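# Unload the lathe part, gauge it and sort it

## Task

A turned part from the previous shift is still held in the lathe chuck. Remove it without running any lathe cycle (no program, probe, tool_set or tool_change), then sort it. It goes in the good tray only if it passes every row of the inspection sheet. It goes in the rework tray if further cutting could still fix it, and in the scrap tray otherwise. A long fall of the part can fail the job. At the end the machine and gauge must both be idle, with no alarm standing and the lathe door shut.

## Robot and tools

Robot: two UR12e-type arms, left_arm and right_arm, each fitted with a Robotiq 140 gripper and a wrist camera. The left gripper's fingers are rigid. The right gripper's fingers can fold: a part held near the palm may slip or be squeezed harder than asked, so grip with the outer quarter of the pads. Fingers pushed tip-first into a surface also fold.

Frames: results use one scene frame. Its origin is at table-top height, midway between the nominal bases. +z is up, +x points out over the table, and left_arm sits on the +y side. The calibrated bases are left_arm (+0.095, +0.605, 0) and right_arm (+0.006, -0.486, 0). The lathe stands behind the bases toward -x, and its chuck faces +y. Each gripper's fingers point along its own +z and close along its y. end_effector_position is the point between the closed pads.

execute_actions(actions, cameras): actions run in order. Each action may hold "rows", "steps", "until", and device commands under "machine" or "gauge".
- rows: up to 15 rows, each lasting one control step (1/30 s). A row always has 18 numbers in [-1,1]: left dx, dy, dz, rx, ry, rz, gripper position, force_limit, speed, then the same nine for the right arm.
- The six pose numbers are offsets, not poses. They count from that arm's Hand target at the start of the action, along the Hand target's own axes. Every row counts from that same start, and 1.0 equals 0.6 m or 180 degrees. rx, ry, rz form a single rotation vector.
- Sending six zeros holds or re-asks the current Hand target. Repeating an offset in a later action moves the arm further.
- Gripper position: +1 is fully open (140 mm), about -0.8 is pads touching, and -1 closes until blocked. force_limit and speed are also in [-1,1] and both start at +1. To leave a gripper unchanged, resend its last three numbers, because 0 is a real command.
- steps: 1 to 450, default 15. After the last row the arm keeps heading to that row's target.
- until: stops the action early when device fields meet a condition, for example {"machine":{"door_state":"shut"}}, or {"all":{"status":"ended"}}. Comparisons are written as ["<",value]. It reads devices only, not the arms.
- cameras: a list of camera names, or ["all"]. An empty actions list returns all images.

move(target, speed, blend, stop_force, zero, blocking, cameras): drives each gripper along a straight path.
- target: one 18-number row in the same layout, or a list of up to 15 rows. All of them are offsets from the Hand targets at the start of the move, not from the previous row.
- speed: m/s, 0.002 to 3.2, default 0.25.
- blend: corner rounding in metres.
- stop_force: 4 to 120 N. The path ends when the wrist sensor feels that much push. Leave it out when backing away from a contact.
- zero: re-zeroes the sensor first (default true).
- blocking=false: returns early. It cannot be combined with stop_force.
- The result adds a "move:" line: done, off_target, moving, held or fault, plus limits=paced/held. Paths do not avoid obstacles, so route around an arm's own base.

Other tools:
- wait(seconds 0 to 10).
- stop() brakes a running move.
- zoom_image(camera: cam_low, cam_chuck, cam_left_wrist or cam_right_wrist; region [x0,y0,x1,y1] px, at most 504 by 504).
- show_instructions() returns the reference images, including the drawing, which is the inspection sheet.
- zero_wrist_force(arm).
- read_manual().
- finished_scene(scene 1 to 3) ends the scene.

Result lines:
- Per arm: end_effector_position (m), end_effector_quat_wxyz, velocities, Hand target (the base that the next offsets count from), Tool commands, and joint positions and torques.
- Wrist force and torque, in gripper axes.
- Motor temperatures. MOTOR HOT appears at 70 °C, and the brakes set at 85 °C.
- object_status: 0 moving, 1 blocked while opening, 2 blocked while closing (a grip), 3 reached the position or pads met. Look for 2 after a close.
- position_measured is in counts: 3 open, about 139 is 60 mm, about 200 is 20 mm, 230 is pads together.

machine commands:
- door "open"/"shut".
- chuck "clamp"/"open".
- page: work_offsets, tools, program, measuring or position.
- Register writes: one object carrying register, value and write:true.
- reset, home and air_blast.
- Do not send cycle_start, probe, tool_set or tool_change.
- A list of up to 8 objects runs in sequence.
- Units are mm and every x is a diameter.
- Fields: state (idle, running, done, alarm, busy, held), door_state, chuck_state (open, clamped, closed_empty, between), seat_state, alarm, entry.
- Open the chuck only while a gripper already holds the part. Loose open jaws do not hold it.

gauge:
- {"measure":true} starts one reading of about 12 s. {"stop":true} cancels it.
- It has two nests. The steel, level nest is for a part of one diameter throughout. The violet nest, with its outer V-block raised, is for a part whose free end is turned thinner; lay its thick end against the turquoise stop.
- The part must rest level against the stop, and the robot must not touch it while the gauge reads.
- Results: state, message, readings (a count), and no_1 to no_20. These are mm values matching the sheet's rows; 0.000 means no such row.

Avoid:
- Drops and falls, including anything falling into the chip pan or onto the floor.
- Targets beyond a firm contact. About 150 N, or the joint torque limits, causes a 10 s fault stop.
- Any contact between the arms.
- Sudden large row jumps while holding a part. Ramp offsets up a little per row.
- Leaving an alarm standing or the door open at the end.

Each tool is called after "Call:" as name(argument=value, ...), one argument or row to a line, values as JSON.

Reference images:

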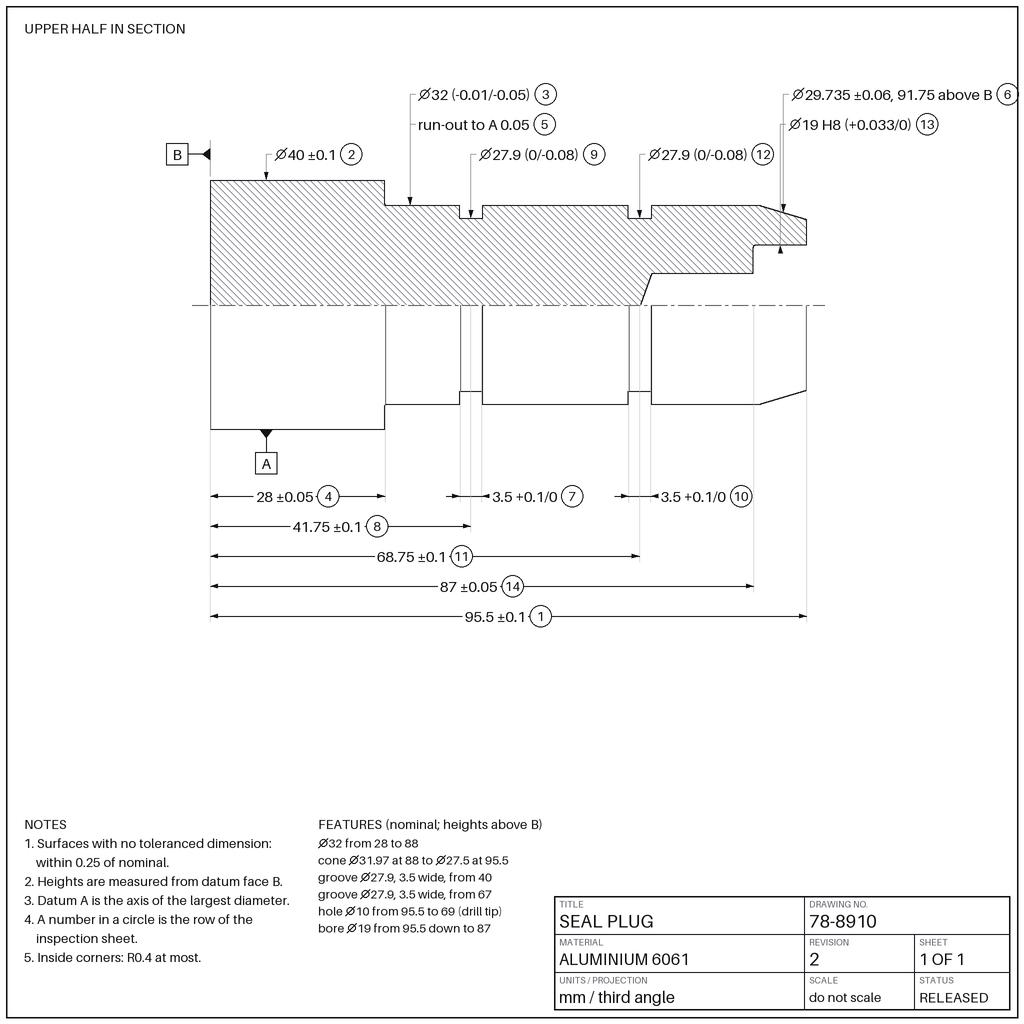

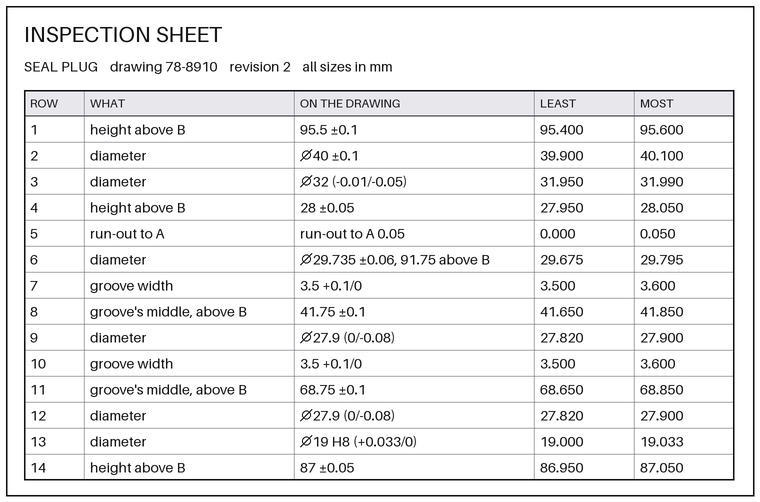

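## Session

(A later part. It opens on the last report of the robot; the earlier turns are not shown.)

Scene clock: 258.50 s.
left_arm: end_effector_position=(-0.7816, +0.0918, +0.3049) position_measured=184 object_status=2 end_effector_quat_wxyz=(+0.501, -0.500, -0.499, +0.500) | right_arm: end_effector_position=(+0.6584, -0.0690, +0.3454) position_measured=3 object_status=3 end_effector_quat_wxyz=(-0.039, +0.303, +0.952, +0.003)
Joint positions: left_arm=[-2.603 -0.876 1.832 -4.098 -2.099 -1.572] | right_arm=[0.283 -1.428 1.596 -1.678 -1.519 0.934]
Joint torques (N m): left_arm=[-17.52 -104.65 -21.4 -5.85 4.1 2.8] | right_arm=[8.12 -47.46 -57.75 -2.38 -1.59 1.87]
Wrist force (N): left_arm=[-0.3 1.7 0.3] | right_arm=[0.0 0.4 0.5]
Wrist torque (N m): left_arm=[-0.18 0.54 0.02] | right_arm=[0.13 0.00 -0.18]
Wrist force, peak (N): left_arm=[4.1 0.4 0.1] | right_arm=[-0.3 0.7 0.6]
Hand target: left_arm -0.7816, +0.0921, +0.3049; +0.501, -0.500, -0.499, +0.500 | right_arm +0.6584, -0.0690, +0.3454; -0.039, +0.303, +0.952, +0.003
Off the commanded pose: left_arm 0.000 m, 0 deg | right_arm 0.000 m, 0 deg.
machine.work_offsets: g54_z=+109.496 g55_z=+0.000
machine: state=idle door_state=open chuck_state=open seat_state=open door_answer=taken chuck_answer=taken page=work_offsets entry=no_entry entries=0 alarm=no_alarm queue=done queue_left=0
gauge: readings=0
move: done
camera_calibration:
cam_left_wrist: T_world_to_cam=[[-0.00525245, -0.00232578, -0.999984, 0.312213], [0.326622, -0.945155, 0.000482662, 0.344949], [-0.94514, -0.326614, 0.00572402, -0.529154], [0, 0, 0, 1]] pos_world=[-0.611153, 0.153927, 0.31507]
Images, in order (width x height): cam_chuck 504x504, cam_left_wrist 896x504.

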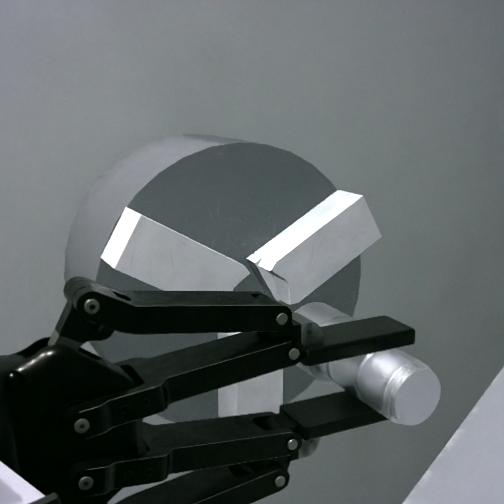

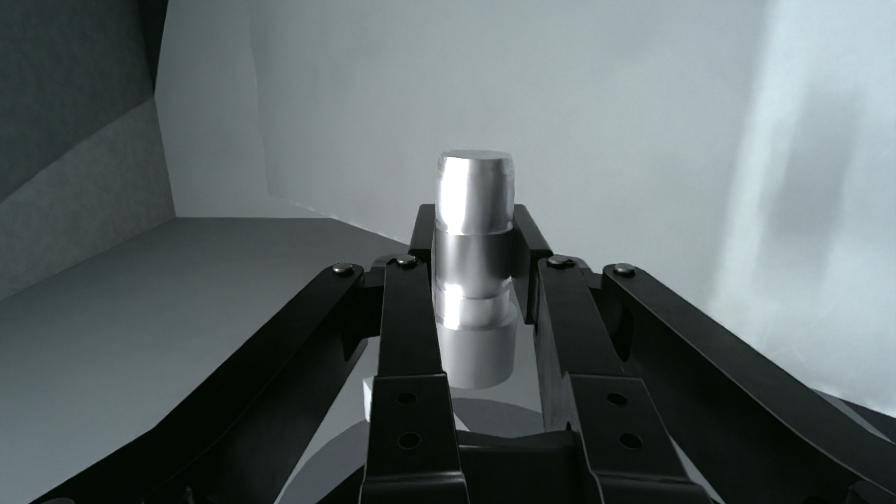

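Call:
move(
  target=[0,0,-0.56,0,0,0,-0.98,0,-1,-0.045,-0.68,-0.083,0,0,0,1,1,1],
  speed=0.25,
)

Call:
move(
  target=[0,-0.16,-0.4,-0.5,0,0,-0.98,0,-1,0,0,0,0,0,0,1,1,1],
  speed=0.3,
  cameras=["cam_left_wrist","cam_low"],
)

Scene clock: 286.47 s.
left_arm: end_effector_position=(-0.4457, +0.0916, +0.3046) position_measured=184 object_status=2 end_effector_quat_wxyz=(+0.501, -0.500, -0.499, +0.500) | right_arm: end_effector_position=(+0.4485, -0.4190, +0.3999) position_measured=3 object_status=3 end_effector_quat_wxyz=(-0.039, +0.303, +0.952, +0.003)
Joint positions: left_arm=[-2.253 -1.051 2.228 -4.321 -2.449 -1.573] | right_arm=[-0.294 -1.998 1.98 -1.474 -1.56 0.358]
Joint torques (N m): left_arm=[17.04 -80.47 -10.03 -4.48 -4.06 -2.45] | right_arm=[-11.65 -31.26 -44.38 -1.03 2.32 -2.77]
Wrist force (N): left_arm=[0.0 1.9 0.4] | right_arm=[-0.8 0.4 0.1]
Wrist torque (N m): left_arm=[-0.26 0.51 0.16] | right_arm=[0.07 0.16 0.08]
Wrist force, peak (N): left_arm=[0.8 1.9 2.7] | right_arm=[0.4 1.7 0.9]
Hand target: left_arm -0.4456, +0.0916, +0.3046; +0.501, -0.500, -0.499, +0.500 | right_arm +0.4484, -0.4191, +0.4000; -0.039, +0.303, +0.952, +0.003
Off the commanded pose: left_arm 0.000 m, 0 deg | right_arm 0.000 m, 0 deg.
machine.work_offsets: g54_z=+109.496 g55_z=+0.000
machine: state=idle door_state=open chuck_state=open seat_state=open door_answer=taken chuck_answer=taken page=work_offsets entry=no_entry entries=0 alarm=no_alarm queue=done queue_left=0
gauge: readings=0
move: done

Scene clock: 289.93 s.
left_arm: end_effector_position=(-0.2056, +0.0912, +0.4003) position_measured=184 object_status=2 end_effector_quat_wxyz=(-0.001, +0.708, +0.707, +0.000) | right_arm: end_effector_position=(+0.4484, -0.4191, +0.4000) position_measured=3 object_status=3 end_effector_quat_wxyz=(-0.039, +0.303, +0.952, +0.003)
Joint positions: left_arm=[-2.385 -1.769 1.84 -1.643 -1.572 -0.825] | right_arm=[-0.295 -1.999 1.98 -1.474 -1.56 0.357]
Joint torques (N m): left_arm=[-15.05 -26.65 -72.39 -2.55 4.17 -2.06] | right_arm=[-8.1 -29.01 -45.17 -0.95 2.32 -2.59]
Wrist force (N): left_arm=[0.7 -1.6 4.4] | right_arm=[-0.7 0.6 0.7]
Wrist torque (N m): left_arm=[-0.11 0.04 0.18] | right_arm=[0.12 0.14 0.07]
Wrist force, peak (N): left_arm=[0.8 -1.6 4.7] | right_arm=[-0.7 0.9 1.1]
Hand target: left_arm -0.2055, +0.0912, +0.4003; -0.001, +0.708, +0.707, +0.000 | right_arm +0.4484, -0.4191, +0.4000; -0.039, +0.303, +0.952, +0.003
Off the commanded pose: left_arm 0.000 m, 0 deg | right_arm 0.000 m, 0 deg.
machine.work_offsets: g54_z=+109.496 g55_z=+0.000
machine: state=idle door_state=open chuck_state=open seat_state=open door_answer=taken chuck_answer=taken page=work_offsets entry=no_entry entries=0 alarm=no_alarm queue=done queue_left=0
gauge: readings=0
move: done
camera_calibration:
cam_left_wrist: T_world_to_cam=[[0.999974, -0.00430065, -0.00572094, 0.21949], [-0.00218882, -0.944796, 0.327652, -0.0424255], [-0.00681424, -0.327631, -0.944781, 0.588063], [0, 0, 0, 1]] pos_world=[-0.21557, 0.153528, 0.570747]
Images, in order (width x height): cam_low 504x504, cam_left_wrist 896x504.

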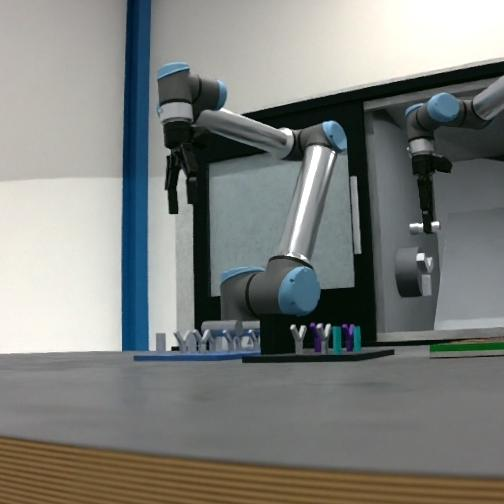

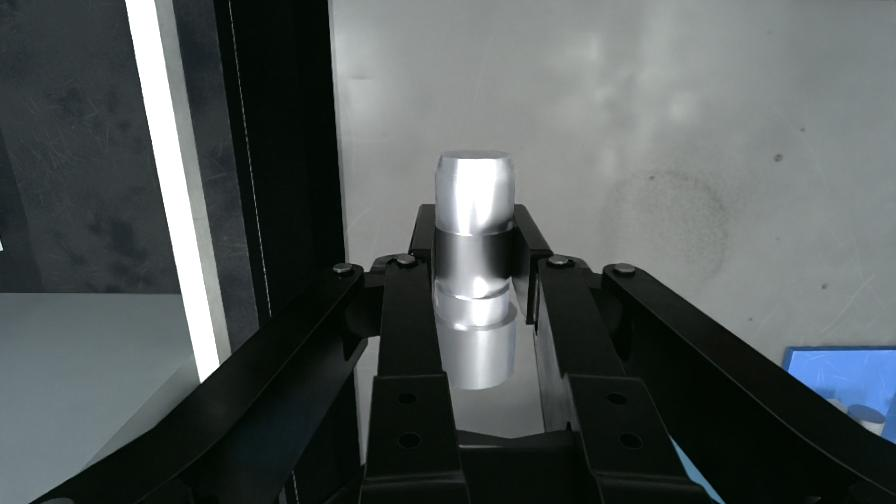

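Call:
execute_actions(
  actions=[
    {"machine":{"door":"shut"},"steps":2},
  ],
)

Call:
move(
  target=[-0.133,0.6,-0.033,0,0,-0.5,-0.98,0,-1,0,0,0,0,0,0,1,1,1],
  speed=0.3,
)

Call:
move(
  target=[-0.65,0.005,0.25,0,0,-0.51,-0.98,0,-1,0,0,0,0,0,0,1,1,1],
  speed=0.3,
  cameras=["cam_left_wrist","cam_low"],
)

Scene clock: 299.37 s.
left_arm: end_effector_position=(-0.2055, +0.0912, +0.4003) position_measured=184 object_status=2 end_effector_quat_wxyz=(-0.001, +0.708, +0.707, +0.000) | right_arm: end_effector_position=(+0.4484, -0.4191, +0.4000) position_measured=3 object_status=3 end_effector_quat_wxyz=(-0.039, +0.303, +0.952, +0.003)
Joint positions: left_arm=[-2.385 -1.769 1.84 -1.642 -1.572 -0.825] | right_arm=[-0.295 -1.999 1.98 -1.474 -1.56 0.357]
Joint torques (N m): left_arm=[-15.01 -27.34 -71.96 -2.37 3.86 -2.43] | right_arm=[-7.34 -29.51 -45.73 -1.29 2.17 -2.71]
Wrist force (N): left_arm=[0.8 -1.4 4.5] | right_arm=[-0.5 0.4 0.8]
Wrist torque (N m): left_arm=[-0.05 0.00 0.18] | right_arm=[0.09 0.10 0.06]
Wrist force, peak (N): left_arm=[0.5 -1.7 5.1] | right_arm=[-0.9 0.8 1.2]
Hand target: left_arm -0.2055, +0.0912, +0.4003; -0.001, +0.708, +0.707, +0.000 | right_arm +0.4484, -0.4191, +0.4000; -0.039, +0.303, +0.952, +0.003
Tool commands: left_gripper/position=-0.98 left_gripper/force_limit=+0.0 left_gripper/speed=-1.0 right_gripper/position=+1.0 right_gripper/force_limit=+1.0 right_gripper/speed=+1.0
Off the commanded pose: left_arm 0.000 m, 0 deg | right_arm 0.000 m, 0 deg.
machine.work_offsets: g54_z=+109.496 g55_z=+0.000
machine: state=idle door_state=between chuck_state=open seat_state=open door_answer=taken chuck_answer=taken page=work_offsets entry=no_entry entries=0 alarm=no_alarm queue=running queue_left=0
gauge: readings=0

Scene clock: 302.73 s.
left_arm: end_effector_position=(+0.1542, +0.0110, +0.4197) position_measured=184 object_status=2 end_effector_quat_wxyz=(-0.001, +0.001, +1.000, +0.000) | right_arm: end_effector_position=(+0.4484, -0.4191, +0.4000) position_measured=3 object_status=3 end_effector_quat_wxyz=(-0.039, +0.303, +0.952, +0.003)
Joint positions: left_arm=[-1.756 -1.768 1.805 -1.608 -1.572 -1.765] | right_arm=[-0.295 -1.999 1.98 -1.474 -1.56 0.357]
Joint torques (N m): left_arm=[15.47 -26.25 -71.15 -4.05 3.86 -2.36] | right_arm=[-8.34 -28.8 -45.8 -1.32 2.24 -2.36]
Wrist force (N): left_arm=[0.8 -1.4 4.3] | right_arm=[-0.2 0.5 0.4]
Wrist torque (N m): left_arm=[-0.07 -0.01 0.21] | right_arm=[0.10 0.04 0.07]
Wrist force, peak (N): left_arm=[1.0 -3.3 5.3] | right_arm=[-0.6 1.0 0.9]
Hand target: left_arm +0.1544, +0.0109, +0.4197; -0.001, +0.001, +1.000, +0.000 | right_arm +0.4484, -0.4191, +0.4000; -0.039, +0.303, +0.952, +0.003
Off the commanded pose: left_arm 0.000 m, 0 deg | right_arm 0.000 m, 0 deg.
machine.work_offsets: g54_z=+109.496 g55_z=+0.000
machine: state=idle door_state=shut chuck_state=open seat_state=open door_answer=taken chuck_answer=taken page=work_offsets entry=no_entry entries=0 alarm=no_alarm queue=done queue_left=0
gauge: readings=0
move: done

Scene clock: 306.17 s.
left_arm: end_effector_position=(+0.5441, +0.0135, +0.2693) position_measured=184 object_status=2 end_effector_quat_wxyz=(+0.000, +0.717, -0.697, -0.001) end_effector_velocity=(+0.001, +0.000, -0.001) end_effector_angular_velocity=(+0.001, -0.001, +0.006) | right_arm: end_effector_position=(+0.4484, -0.4191, +0.4000) position_measured=3 object_status=3 end_effector_quat_wxyz=(-0.039, +0.303, +0.952, +0.003)
Joint positions: left_arm=[-1.147 -1.473 1.794 -1.891 -1.572 -2.758] | right_arm=[-0.295 -1.999 1.98 -1.474 -1.56 0.357]
Joint velocities: left_arm=[0.001 0.002 -0.001 0 0.001 -0.005] | right_arm=[within noise]
Joint torques (N m): left_arm=[16.49 -53.76 -68.45 -6.99 3.95 -2.32] | right_arm=[-7.65 -28.32 -45.79 -1.21 2.12 -2.69]
Wrist force (N): left_arm=[0.3 -2.1 4.6] | right_arm=[-0.4 0.5 0.6]
Wrist torque (N m): left_arm=[-0.22 0.04 0.16] | right_arm=[0.12 0.09 0.07]
Wrist force, peak (N): left_arm=[0.3 -3.1 5.1] | right_arm=[-0.4 1.0 0.9]
Hand target: left_arm +0.5442, +0.0134, +0.2693; +0.000, +0.718, -0.696, -0.001 | right_arm +0.4484, -0.4191, +0.4000; -0.039, +0.303, +0.952, +0.003
Off the commanded pose: left_arm 0.000 m, 0 deg | right_arm 0.000 m, 0 deg.
machine.work_offsets: g54_z=+109.496 g55_z=+0.000
machine: state=idle door_state=shut chuck_state=open seat_state=open door_answer=taken chuck_answer=taken page=work_offsets entry=no_entry entries=0 alarm=no_alarm queue=done queue_left=0
gauge: readings=0
move: done
camera_calibration:
cam_left_wrist: T_world_to_cam=[[-0.999643, -0.026552, -0.00307658, 0.556238], [-0.0260887, 0.94413, 0.328539, -0.0839433], [-0.0058187, 0.328502, -0.944485, 0.434475], [0, 0, 0, 1]] pos_world=[0.556377, -0.0487032, 0.439645]
Images, in order (width x height): cam_low 504x504, cam_left_wrist 896x504.

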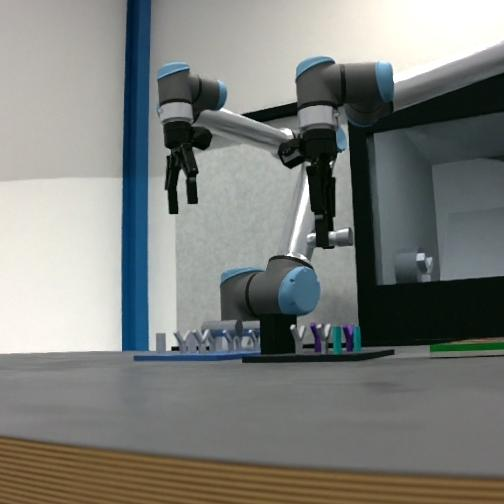

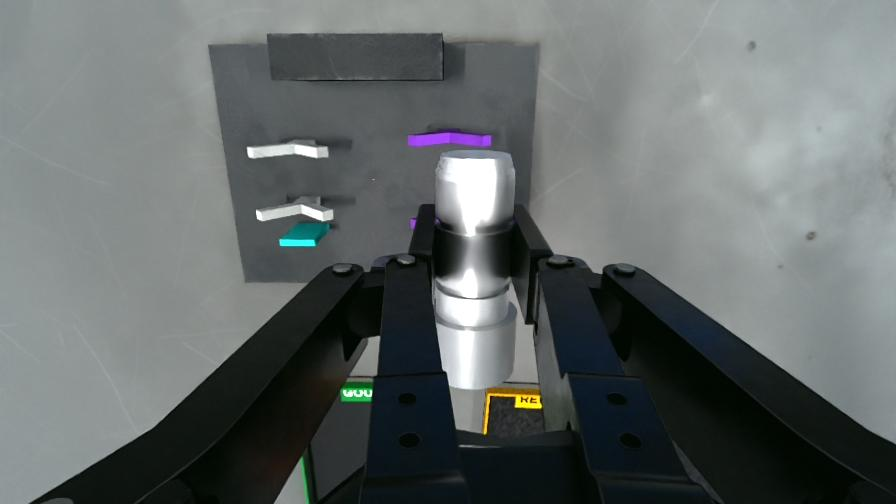

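Call:
zoom_image(
  camera="cam_left_wrist",
  region=[200, 20, 560, 300],
)

Scaled by 1.400 from the camera's 896x504 image, which has a finer 1280x720 frame.

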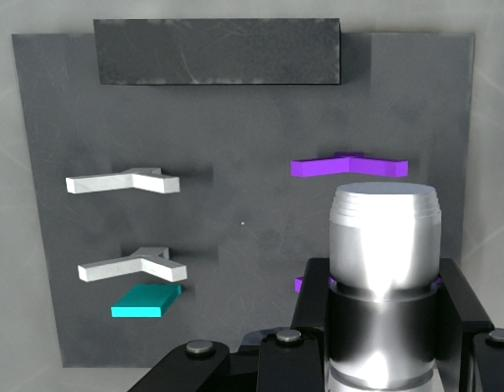

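Call:
move(
  target=[0.0105,-0.0165,0.232,0,0,0,-0.98,0,-1,0,0,0,0,0,0,1,1,1],
  speed=0.15,
  cameras=["cam_left_wrist","cam_low"],
)

Scene clock: 349.20 s.
left_arm: end_effector_position=(+0.5541, +0.0075, +0.1303) position_measured=184 object_status=2 end_effector_quat_wxyz=(+0.000, +0.718, -0.696, -0.001) end_effector_velocity=(+0.000, +0.000, -0.005) end_effector_angular_velocity=(+0.003, +0.002, -0.001) | right_arm: end_effector_position=(+0.4484, -0.4191, +0.4000) position_measured=3 object_status=3 end_effector_quat_wxyz=(-0.039, +0.303, +0.952, +0.003)
Joint positions: left_arm=[-1.137 -1.354 1.923 -2.139 -1.572 -2.75] | right_arm=[-0.295 -1.999 1.98 -1.474 -1.56 0.357]
Joint velocities: left_arm=[0 0.006 0.002 -0.005 0 0.001] | right_arm=[within noise]
Joint torques (N m): left_arm=[17.09 -62.43 -36.7 -6.72 4.13 3.17] | right_arm=[-5.45 -29.82 -46.42 -1.94 2.02 -2.49]
Wrist force (N): left_arm=[0.3 -1.8 4.6] | right_arm=[-0.1 0.7 0.4]
Wrist torque (N m): left_arm=[-0.15 0.05 -0.10] | right_arm=[0.15 0.02 0.07]
Wrist force, peak (N): left_arm=[0.5 -2.0 5.9] | right_arm=[-0.5 1.0 1.3]
Hand target: left_arm +0.5542, +0.0075, +0.1300; +0.000, +0.718, -0.696, -0.001 | right_arm +0.4484, -0.4191, +0.4000; -0.039, +0.303, +0.952, +0.003
Off the commanded pose: left_arm 0.000 m, 0 deg | right_arm 0.000 m, 0 deg.
machine.work_offsets: g54_z=+109.496 g55_z=+0.000
machine: state=idle door_state=shut chuck_state=open seat_state=open door_answer=taken chuck_answer=taken page=work_offsets entry=no_entry entries=0 alarm=no_alarm queue=done queue_left=0
gauge: readings=0
move: done
camera_calibration:
cam_left_wrist: T_world_to_cam=[[-0.999626, -0.0271863, -0.00308939, 0.56571], [-0.0266919, 0.944112, 0.328542, -0.032103], [-0.00601512, 0.328501, -0.944484, 0.305299], [0, 0, 0, 1]] pos_world=[0.566478, -0.0546027, 0.300645]
Images, in order (width x height): cam_low 504x504, cam_left_wrist 896x504.

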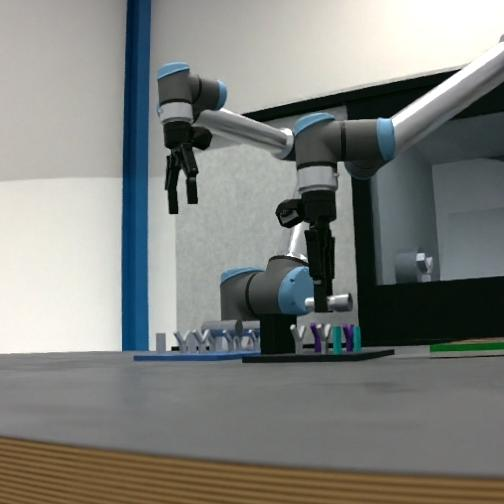

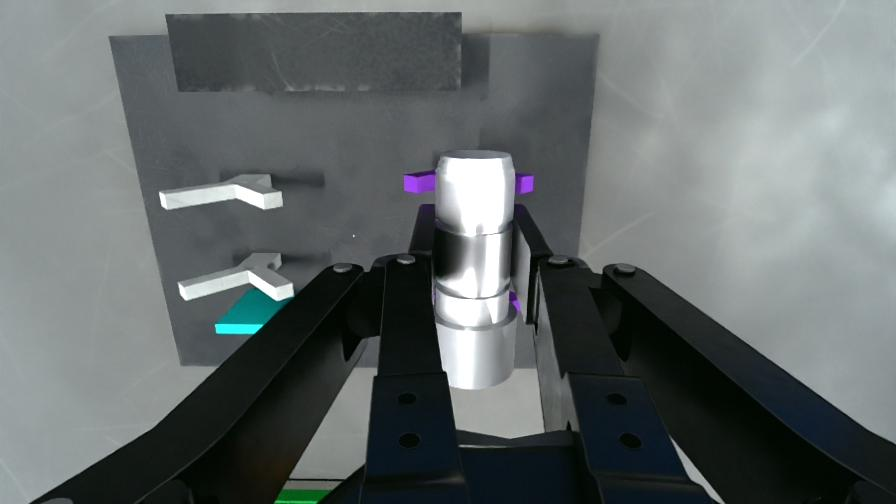

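Call:
zoom_image(
  camera="cam_left_wrist",
  region=[140, 150, 560, 400],
)

Call:
zoom_image(
  camera="cam_low",
  region=[230, 270, 410, 370],
)

Scaled by 1.200 from the camera's 896x504 image, which has a finer 1280x720 frame.

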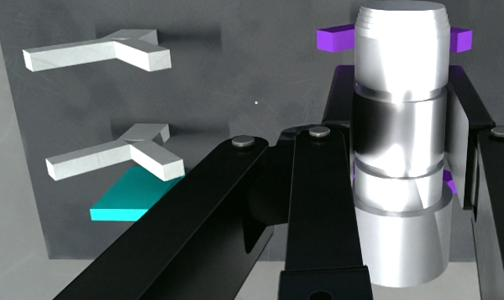

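Scaled by 2.800 from the camera's 504x504 image, which has a finer 720x720 frame.

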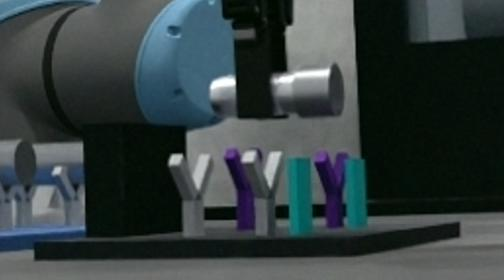

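Call:
zoom_image(
  camera="cam_left_wrist",
  region=[390, 140, 550, 240],
)

Scaled by 3.150 from the camera's 896x504 image, which has a finer 1280x720 frame.

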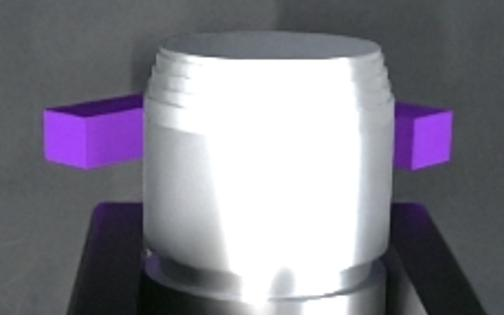

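Call:
move(
  target=[0.005,-0.001,0.0472,0,0,0,-0.98,0,-1,0,0,0,0,0,0,1,1,1],
  speed=0.04,
  stop_force=10,
  cameras=["cam_left_wrist","cam_low"],
)

Call:
zoom_image(
  camera="cam_low",
  region=[270, 270, 390, 370],
)

Scene clock: 422.30 s.
left_arm: end_effector_position=(+0.5547, +0.0050, +0.1057) position_measured=184 object_status=2 end_effector_quat_wxyz=(+0.000, +0.718, -0.696, -0.001) | right_arm: end_effector_position=(+0.4484, -0.4191, +0.4000) position_measured=3 object_status=3 end_effector_quat_wxyz=(-0.039, +0.303, +0.952, +0.003)
Joint positions: left_arm=[-1.138 -1.327 1.94 -2.183 -1.572 -2.75] | right_arm=[-0.295 -1.999 1.98 -1.474 -1.56 0.357]
Joint torques (N m): left_arm=[10.72 -75.39 -57.57 -1.66 3.41 0.76] | right_arm=[-3.15 -29.64 -46.84 -2.98 1.37 -2.79]
Wrist force (N): left_arm=[1.0 -0.3 -0.3] | right_arm=[-0.5 0.2 0.2]
Wrist torque (N m): left_arm=[-0.36 0.38 0.11] | right_arm=[0.03 0.09 0.07]
Wrist force, peak (N): left_arm=[-11.5 7.2 -34.0] | right_arm=[-0.7 0.7 1.3]
Hand target: left_arm +0.5547, +0.0050, +0.1057; +0.000, +0.718, -0.696, -0.001 (not the last commanded pose) | right_arm +0.4484, -0.4191, +0.4000; -0.039, +0.303, +0.952, +0.003
Off the commanded pose: left_arm 0.004 m, 0 deg | right_arm 0.000 m, 0 deg.
machine.work_offsets: g54_z=+109.496 g55_z=+0.000
machine: state=idle door_state=shut chuck_state=open seat_state=open door_answer=taken chuck_answer=taken page=work_offsets entry=no_entry entries=0 alarm=no_alarm queue=done queue_left=0
gauge: readings=0
move: contact (left_arm)
camera_calibration:
cam_left_wrist: T_world_to_cam=[[-0.999626, -0.0271849, -0.00309173, 0.566166], [-0.0266908, 0.944081, 0.328631, -0.0216716], [-0.00601495, 0.32859, -0.944453, 0.282886], [0, 0, 0, 1]] pos_world=[0.567078, -0.0571026, 0.276045]
Images, in order (width x height): cam_low 504x504, cam_left_wrist 896x504.

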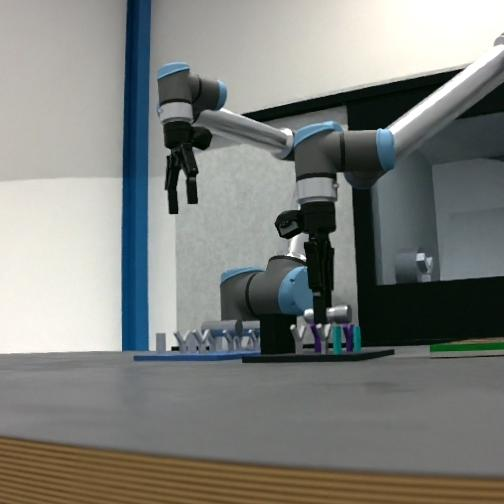

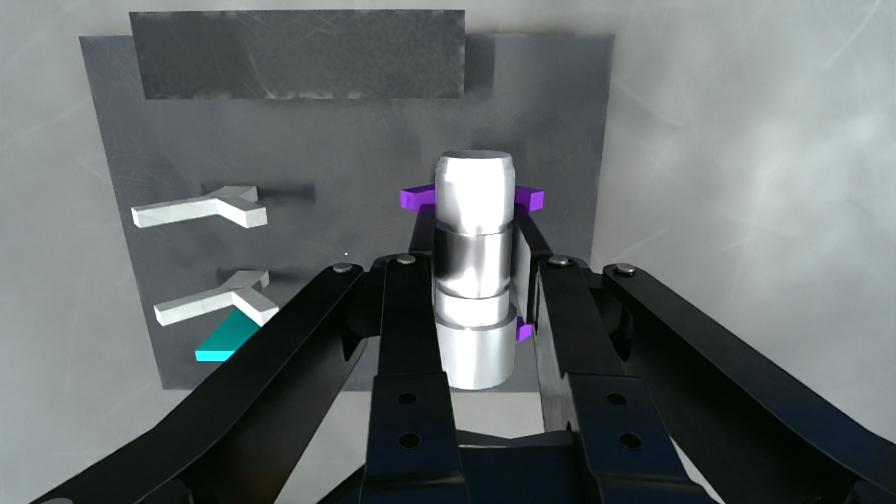

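Scaled by 4.200 from the camera's 504x504 image, which has a finer 720x720 frame.

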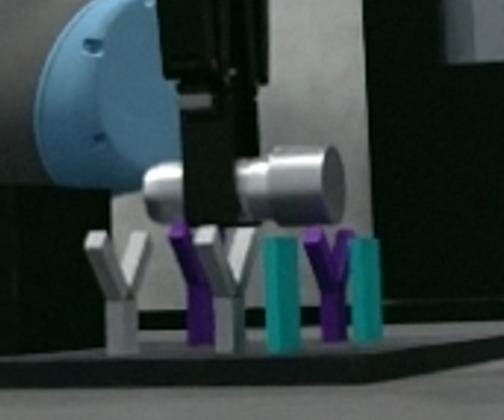

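Call:
zoom_image(
  camera="cam_left_wrist",
  region=[380, 140, 560, 360],
)

Scaled by 2.291 from the camera's 896x504 image, which has a finer 1280x720 frame.

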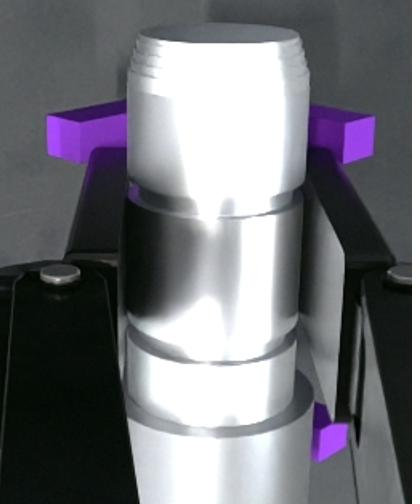

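Call:
move(
  target=[
    [-0.0065,0,-0.003,0,0,0,-0.98,0,-1,0,0,0,0,0,0,1,1,1],
    [-0.0065,0,0.0333,0,0,0,-0.98,0,-1,0,0,0,0,0,0,1,1,1],
  ],
  speed=0.012,
  stop_force=6,
  cameras=["cam_left_wrist","cam_low"],
)

Call:
zoom_image(
  camera="cam_low",
  region=[270, 270, 390, 370],
)

Scene clock: 452.17 s.
left_arm: end_effector_position=(+0.5546, +0.0089, +0.0877) position_measured=184 object_status=2 end_effector_quat_wxyz=(+0.000, +0.718, -0.696, -0.001) | right_arm: end_effector_position=(+0.4484, -0.4191, +0.4000) position_measured=3 object_status=3 end_effector_quat_wxyz=(-0.039, +0.303, +0.952, +0.003)
Joint positions: left_arm=[-1.136 -1.313 1.96 -2.217 -1.572 -2.748] | right_arm=[-0.295 -1.999 1.98 -1.474 -1.56 0.357]
Joint torques (N m): left_arm=[14.21 -71.67 -54.9 -1.03 -0.9 2.63] | right_arm=[-1.37 -29.1 -47.55 -3.42 1.32 -2.03]
Wrist force (N): left_arm=[-0.4 -4.1 -4.4] | right_arm=[-0.4 0.6 0.7]
Wrist torque (N m): left_arm=[-0.33 0.25 -0.16] | right_arm=[0.13 0.08 0.07]
Wrist force, peak (N): left_arm=[-16.6 4.1 -34.0] | right_arm=[-0.6 1.3 1.1]
Hand target: left_arm +0.5546, +0.0089, +0.0877; +0.000, +0.718, -0.696, -0.001 (not the last commanded pose) | right_arm +0.4484, -0.4191, +0.4000; -0.039, +0.303, +0.952, +0.003
Off the commanded pose: left_arm 0.002 m, 0 deg | right_arm 0.000 m, 0 deg.
machine.work_offsets: g54_z=+109.496 g55_z=+0.000
machine: state=idle door_state=shut chuck_state=open seat_state=open door_answer=taken chuck_answer=taken page=work_offsets entry=no_entry entries=0 alarm=no_alarm queue=done queue_left=0
gauge: readings=0
move: contact (left_arm); path passed 1 of 2 targets
camera_calibration:
cam_left_wrist: T_world_to_cam=[[-0.999626, -0.0271849, -0.00309173, 0.566117], [-0.0266908, 0.944081, 0.328631, -0.0194408], [-0.00601495, 0.32859, -0.944453, 0.264604], [0, 0, 0, 1]] pos_world=[0.566978, -0.0532026, 0.258045]
Images, in order (width x height): cam_low 504x504, cam_left_wrist 896x504.

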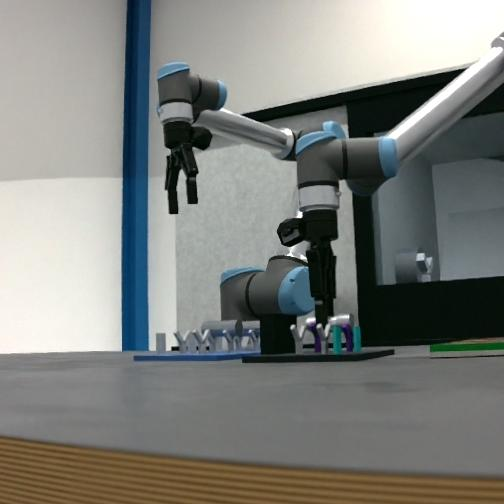

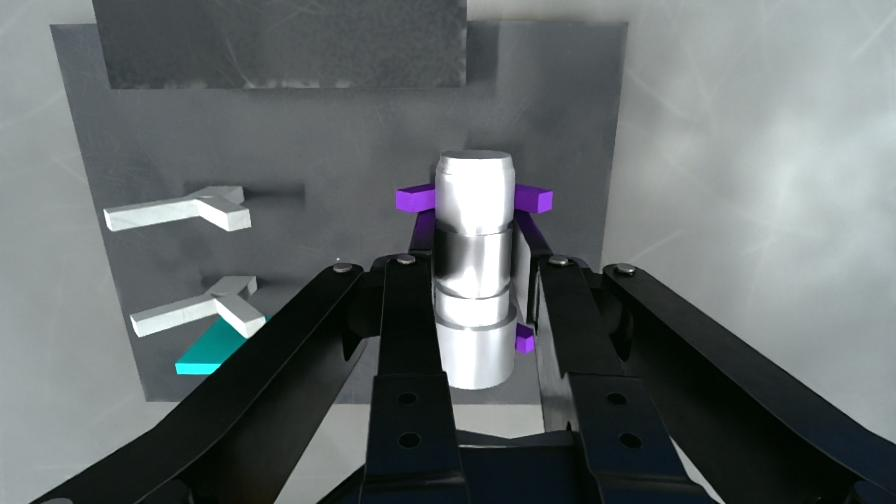

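Scaled by 4.200 from the camera's 504x504 image, which has a finer 720x720 frame.

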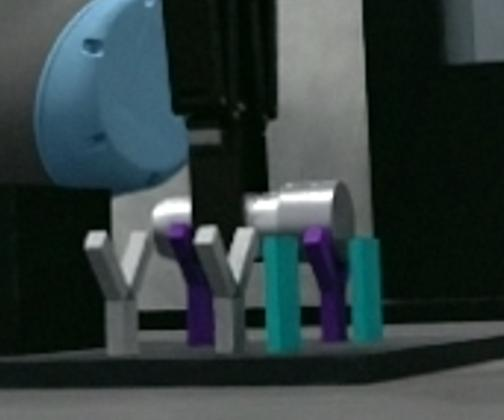

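Call:
move(
  target=[-0.012,0,0,0,0,0,-0.98,0,-1,0,0,0,0,0,0,1,1,1],
  speed=0.005,
  stop_force=8,
)

Scene clock: 466.37 s.
left_arm: end_effector_position=(+0.5544, +0.0161, +0.0877) position_measured=184 object_status=2 end_effector_quat_wxyz=(+0.000, +0.718, -0.696, -0.001) | right_arm: end_effector_position=(+0.4484, -0.4191, +0.4000) position_measured=3 object_status=3 end_effector_quat_wxyz=(-0.039, +0.303, +0.952, +0.003)
Joint positions: left_arm=[-1.132 -1.321 1.971 -2.22 -1.572 -2.745] | right_arm=[-0.295 -1.999 1.98 -1.474 -1.56 0.357]
Joint torques (N m): left_arm=[16.79 -76.77 -28.06 -4.69 -1.62 3.13] | right_arm=[0.05 -31.06 -47.08 -3.69 1.13 -1.63]
Wrist force (N): left_arm=[5.3 -5.1 1.1] | right_arm=[-0.1 0.8 1.1]
Wrist torque (N m): left_arm=[-0.18 0.22 -0.25] | right_arm=[0.18 0.01 0.07]
Wrist force, peak (N): left_arm=[5.2 -5.3 1.2] | right_arm=[-0.8 1.2 1.2]
Hand target: left_arm +0.5544, +0.0161, +0.0877; +0.000, +0.718, -0.696, -0.001 | right_arm +0.4484, -0.4191, +0.4000; -0.039, +0.303, +0.952, +0.003
Off the commanded pose: left_arm 0.000 m, 0 deg | right_arm 0.000 m, 0 deg.
machine.work_offsets: g54_z=+109.496 g55_z=+0.000
machine: state=idle door_state=shut chuck_state=open seat_state=open door_answer=taken chuck_answer=taken page=work_offsets entry=no_entry entries=0 alarm=no_alarm queue=done queue_left=0
gauge: readings=0
move: done

Call:
move(
  target=[-0.015,0,0,0,0,0,-0.98,0,-1,0,0,0,0,0,0,1,1,1],
  speed=0.005,
  stop_force=8,
  cameras=["cam_left_wrist","cam_low"],
)

Call:
zoom_image(
  camera="cam_low",
  region=[270, 270, 390, 370],
)

Scene clock: 475.90 s.
left_arm: end_effector_position=(+0.5544, +0.0165, +0.0877) position_measured=184 object_status=2 end_effector_quat_wxyz=(+0.000, +0.718, -0.696, -0.001) | right_arm: end_effector_position=(+0.4484, -0.4191, +0.4000) position_measured=3 object_status=3 end_effector_quat_wxyz=(-0.039, +0.303, +0.952, +0.003)
Joint positions: left_arm=[-1.132 -1.321 1.972 -2.22 -1.572 -2.744] | right_arm=[-0.295 -1.999 1.98 -1.474 -1.56 0.357]
Joint torques (N m): left_arm=[0.98 -57.9 -50.65 2.56 3.34 -2.19] | right_arm=[-0.31 -29.3 -47.58 -3.92 0.98 -1.52]
Wrist force (N): left_arm=[13.9 -3.6 4.1] | right_arm=[-0.4 0.6 0.6]
Wrist torque (N m): left_arm=[-0.14 0.52 -0.21] | right_arm=[0.13 0.09 0.07]
Wrist force, peak (N): left_arm=[16.3 -4.8 3.5] | right_arm=[-0.3 0.9 1.4]
Hand target: left_arm +0.5544, +0.0165, +0.0877; +0.000, +0.718, -0.696, -0.001 (not the last commanded pose) | right_arm +0.4484, -0.4191, +0.4000; -0.039, +0.303, +0.952, +0.003
Off the commanded pose: left_arm 0.009 m, 0 deg | right_arm 0.000 m, 0 deg.
machine.work_offsets: g54_z=+109.496 g55_z=+0.000
machine: state=idle door_state=shut chuck_state=open seat_state=open door_answer=taken chuck_answer=taken page=work_offsets entry=no_entry entries=0 alarm=no_alarm queue=done queue_left=0
gauge: readings=0
move: contact (left_arm)
camera_calibration:
cam_left_wrist: T_world_to_cam=[[-0.999626, -0.0271863, -0.00308939, 0.566123], [-0.0266919, 0.944112, 0.328542, -0.0265961], [-0.00601512, 0.328501, -0.944484, 0.262109], [0, 0, 0, 1]] pos_world=[0.566778, -0.0456027, 0.258045]
Images, in order (width x height): cam_low 504x504, cam_left_wrist 896x504.

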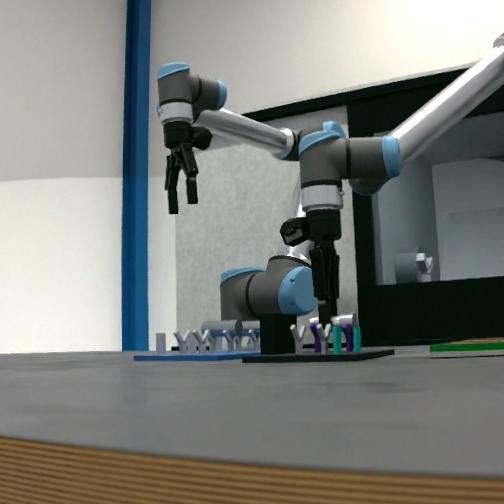

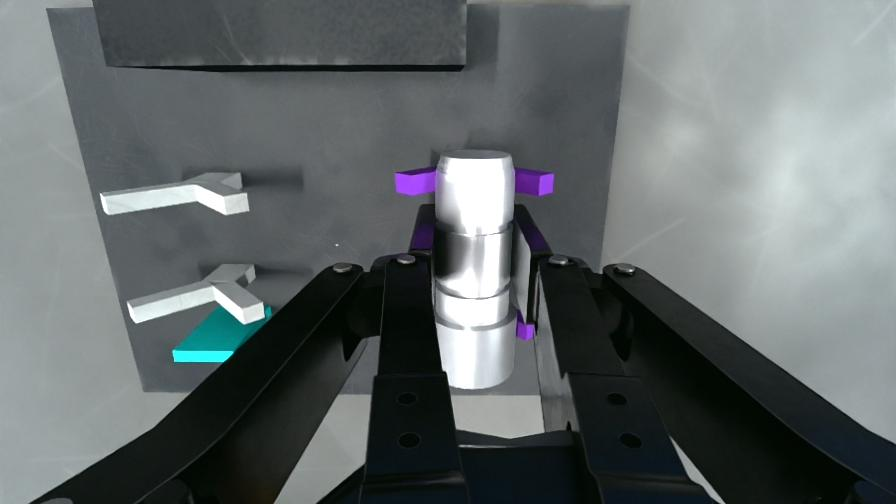

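Scaled by 4.200 from the camera's 504x504 image, which has a finer 720x720 frame.

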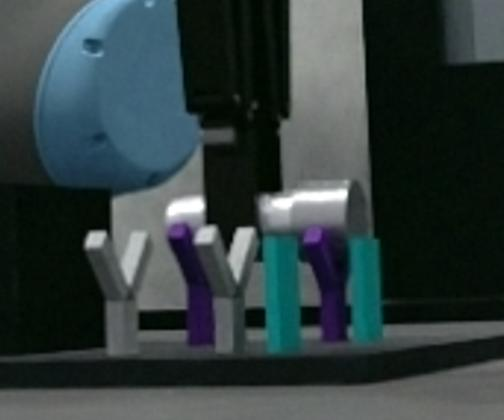

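Call:
execute_actions(
  actions=[
    {"rows":[[0,0,0,0,0,0,0,0,-1,0,0,0,0,0,0,1,1,1]],"steps":60},
    {"gauge":{"measure":true},"steps":420,"until":{"gauge":{"readings":[">=",1]}}},
  ],
  cameras=["cam_left_wrist","cam_low"],
)

Scene clock: 499.13 s.
left_arm: end_effector_position=(+0.5544, +0.0165, +0.0877) position_measured=129 object_status=3 end_effector_quat_wxyz=(+0.000, +0.718, -0.696, -0.001) | right_arm: end_effector_position=(+0.4484, -0.4191, +0.4000) position_measured=3 object_status=3 end_effector_quat_wxyz=(-0.039, +0.303, +0.952, +0.003)
Joint positions: left_arm=[-1.132 -1.321 1.972 -2.22 -1.572 -2.744] | right_arm=[-0.295 -1.999 1.98 -1.474 -1.56 0.357]
Joint torques (N m): left_arm=[-2.03 -75.3 -43.35 -6.71 3.3 -1.67] | right_arm=[1.36 -28.83 -47.84 -3.96 0.98 -0.96]
Wrist force (N): left_arm=[-1.0 -1.3 2.1] | right_arm=[-0.3 0.7 0.7]
Wrist torque (N m): left_arm=[-0.07 0.29 -0.11] | right_arm=[0.14 0.08 0.07]
Wrist force, peak (N): left_arm=[14.2 -3.8 4.5] | right_arm=[-0.7 0.4 1.6]
Hand target: left_arm +0.5544, +0.0165, +0.0877; +0.000, +0.718, -0.696, -0.001 | right_arm +0.4484, -0.4191, +0.4000; -0.039, +0.303, +0.952, +0.003
Off the commanded pose: left_arm 0.000 m, 0 deg | right_arm 0.000 m, 0 deg.
machine.work_offsets: g54_z=+109.496 g55_z=+0.000
machine: state=idle door_state=shut chuck_state=open seat_state=open door_answer=taken chuck_answer=taken page=work_offsets entry=no_entry entries=0 alarm=no_alarm queue=done queue_left=0
gauge: message=started readings=1 no_1=95.519 no_2=39.976 no_3=31.965 no_4=27.809 no_5=0.001 no_6=29.622 no_7=3.549 no_8=41.559 no_9=27.861 no_10=3.549 no_11=68.558 no_12=27.857 no_13=19.013 no_14=86.811
camera_calibration:
cam_left_wrist: T_world_to_cam=[[-0.999626, -0.0271838, -0.00308848, 0.56612], [-0.0266892, 0.944112, 0.328542, -0.0265032], [-0.00601513, 0.328501, -0.944484, 0.262142], [0, 0, 0, 1]] pos_world=[0.566778, -0.0457027, 0.258045]
Images, in order (width x height): cam_low 504x504, cam_left_wrist 896x504.

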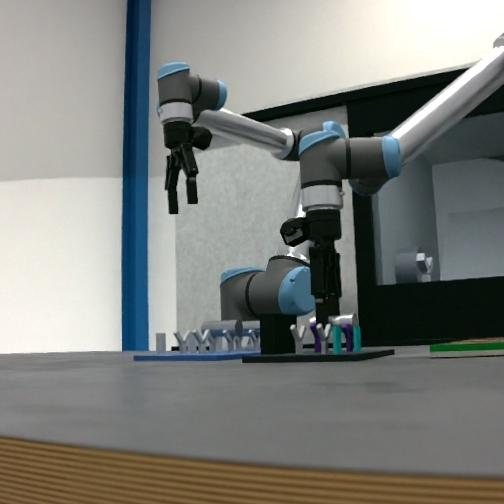

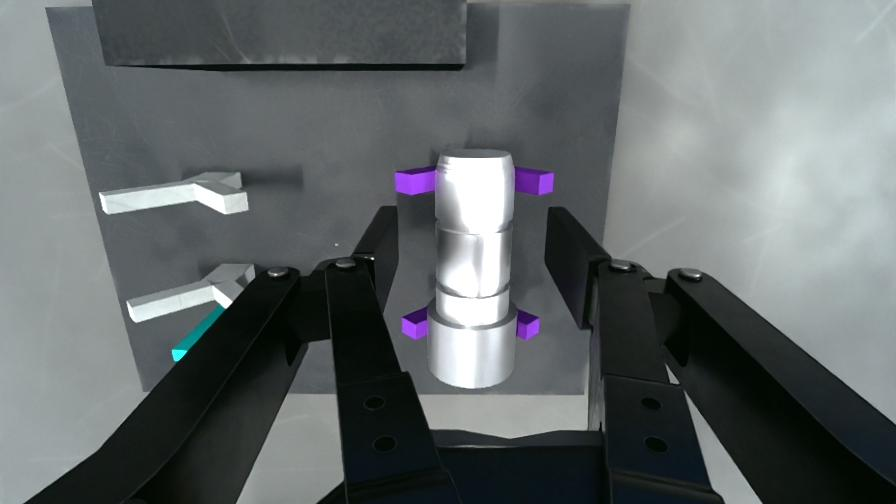

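Call:
execute_actions(
  actions=[
    {"rows":[[0,0,0,0,0,0,-1,-1,-1,0,0,0,0,0,0,1,1,1]],"steps":100},
  ],
)

Call:
move(
  target=[-0.01,0,0,0,0,0,-1,-1,-1,0,0,0,0,0,0,1,1,1],
  speed=0.004,
  stop_force=10,
)

Call:
execute_actions(
  actions=[
    {"rows":[[0,0,0,0,0,0,0,0,-1,0,0,0,0,0,0,1,1,1]],"steps":60},
    {"gauge":{"measure":true},"steps":420,"until":{"gauge":{"readings":[">=",2]}}},
  ],
)

Scene clock: 517.20 s.
left_arm: end_effector_position=(+0.5544, +0.0165, +0.0877) position_measured=183 object_status=2 end_effector_quat_wxyz=(+0.000, +0.718, -0.696, -0.001) | right_arm: end_effector_position=(+0.4484, -0.4191, +0.4000) position_measured=3 object_status=3 end_effector_quat_wxyz=(-0.039, +0.303, +0.952, +0.003)
Joint positions: left_arm=[-1.132 -1.321 1.972 -2.22 -1.572 -2.744] | right_arm=[-0.295 -1.999 1.98 -1.474 -1.56 0.357]
Joint torques (N m): left_arm=[0.91 -62.51 -35.52 -4.05 3.38 -1.64] | right_arm=[0.84 -27.68 -47.95 -4.67 0.68 -0.55]
Wrist force (N): left_arm=[-2.2 -1.1 -0.9] | right_arm=[-0.1 0.8 0.5]
Wrist torque (N m): left_arm=[0.03 0.28 -0.17] | right_arm=[0.16 0.01 0.07]
Wrist force, peak (N): left_arm=[-2.5 -1.3 -1.3] | right_arm=[-0.5 0.8 1.7]
Hand target: left_arm +0.5544, +0.0165, +0.0877; +0.000, +0.718, -0.696, -0.001 | right_arm +0.4484, -0.4191, +0.4000; -0.039, +0.303, +0.952, +0.003
Off the commanded pose: left_arm 0.000 m, 0 deg | right_arm 0.000 m, 0 deg.
machine.work_offsets: g54_z=+109.496 g55_z=+0.000
machine: state=idle door_state=shut chuck_state=open seat_state=open door_answer=taken chuck_answer=taken page=work_offsets entry=no_entry entries=0 alarm=no_alarm queue=done queue_left=0
gauge: message=started readings=1 no_1=95.519 no_2=39.976 no_3=31.965 no_4=27.809 no_5=0.001 no_6=29.622 no_7=3.549 no_8=41.559 no_9=27.861 no_10=3.549 no_11=68.558 no_12=27.857 no_13=19.013 no_14=86.811

Scene clock: 518.73 s.
left_arm: end_effector_position=(+0.5543, +0.0169, +0.0877) position_measured=183 object_status=2 end_effector_quat_wxyz=(+0.000, +0.718, -0.696, -0.001) | right_arm: end_effector_position=(+0.4484, -0.4191, +0.4000) position_measured=3 object_status=3 end_effector_quat_wxyz=(-0.039, +0.303, +0.952, +0.003)
Joint positions: left_arm=[-1.132 -1.322 1.972 -2.22 -1.572 -2.744] | right_arm=[-0.295 -1.999 1.98 -1.474 -1.56 0.357]
Joint torques (N m): left_arm=[-2.37 -57.09 -51.29 1.03 3.24 -2.37] | right_arm=[0.19 -28.68 -47.88 -4.81 0.89 -0.77]
Wrist force (N): left_arm=[9.5 -2.3 2.5] | right_arm=[-0.6 0.8 0.7]
Wrist torque (N m): left_arm=[0.05 0.49 -0.15] | right_arm=[0.16 0.13 0.07]
Wrist force, peak (N): left_arm=[12.0 -3.4 2.3] | right_arm=[-0.8 1.3 0.9]
Hand target: left_arm +0.5543, +0.0168, +0.0877; +0.000, +0.718, -0.696, -0.001 (not the last commanded pose) | right_arm +0.4484, -0.4191, +0.4000; -0.039, +0.303, +0.952, +0.003
Off the commanded pose: left_arm 0.006 m, 0 deg | right_arm 0.000 m, 0 deg.
machine.work_offsets: g54_z=+109.496 g55_z=+0.000
machine: state=idle door_state=shut chuck_state=open seat_state=open door_answer=taken chuck_answer=taken page=work_offsets entry=no_entry entries=0 alarm=no_alarm queue=done queue_left=0
gauge: message=started readings=1 no_1=95.519 no_2=39.976 no_3=31.965 no_4=27.809 no_5=0.001 no_6=29.622 no_7=3.549 no_8=41.559 no_9=27.861 no_10=3.549 no_11=68.558 no_12=27.857 no_13=19.013 no_14=86.811
move: contact (left_arm)

Scene clock: 532.93 s.
left_arm: end_effector_position=(+0.5543, +0.0168, +0.0877) position_measured=129 object_status=3 end_effector_quat_wxyz=(+0.000, +0.718, -0.696, -0.001) | right_arm: end_effector_position=(+0.4484, -0.4191, +0.4000) position_measured=3 object_status=3 end_effector_quat_wxyz=(-0.039, +0.303, +0.952, +0.003)
Joint positions: left_arm=[-1.132 -1.322 1.972 -2.22 -1.572 -2.744] | right_arm=[-0.295 -1.999 1.98 -1.474 -1.56 0.357]
Joint torques (N m): left_arm=[-4.23 -75.91 -57.84 -6.71 3.3 -2.26] | right_arm=[1.65 -30.31 -48.25 -5.08 0.87 -0.39]
Wrist force (N): left_arm=[-1.8 -0.6 2.1] | right_arm=[0.0 0.5 1.3]
Wrist torque (N m): left_arm=[0.10 0.46 -0.10] | right_arm=[0.10 -0.01 0.07]
Wrist force, peak (N): left_arm=[9.7 -2.6 2.7] | right_arm=[-0.1 1.1 1.5]
Hand target: left_arm +0.5543, +0.0168, +0.0877; +0.000, +0.718, -0.696, -0.001 | right_arm +0.4484, -0.4191, +0.4000; -0.039, +0.303, +0.952, +0.003
Off the commanded pose: left_arm 0.000 m, 0 deg | right_arm 0.000 m, 0 deg.
machine.work_offsets: g54_z=+109.496 g55_z=+0.000
machine: state=idle door_state=shut chuck_state=open seat_state=open door_answer=taken chuck_answer=taken page=work_offsets entry=no_entry entries=0 alarm=no_alarm queue=done queue_left=0
gauge: message=started readings=2 no_1=95.524 no_2=39.980 no_3=31.969 no_4=27.815 no_5=0.001 no_6=29.621 no_7=3.550 no_8=41.561 no_9=27.859 no_10=3.550 no_11=68.558 no_12=27.858 no_13=19.012 no_14=86.811


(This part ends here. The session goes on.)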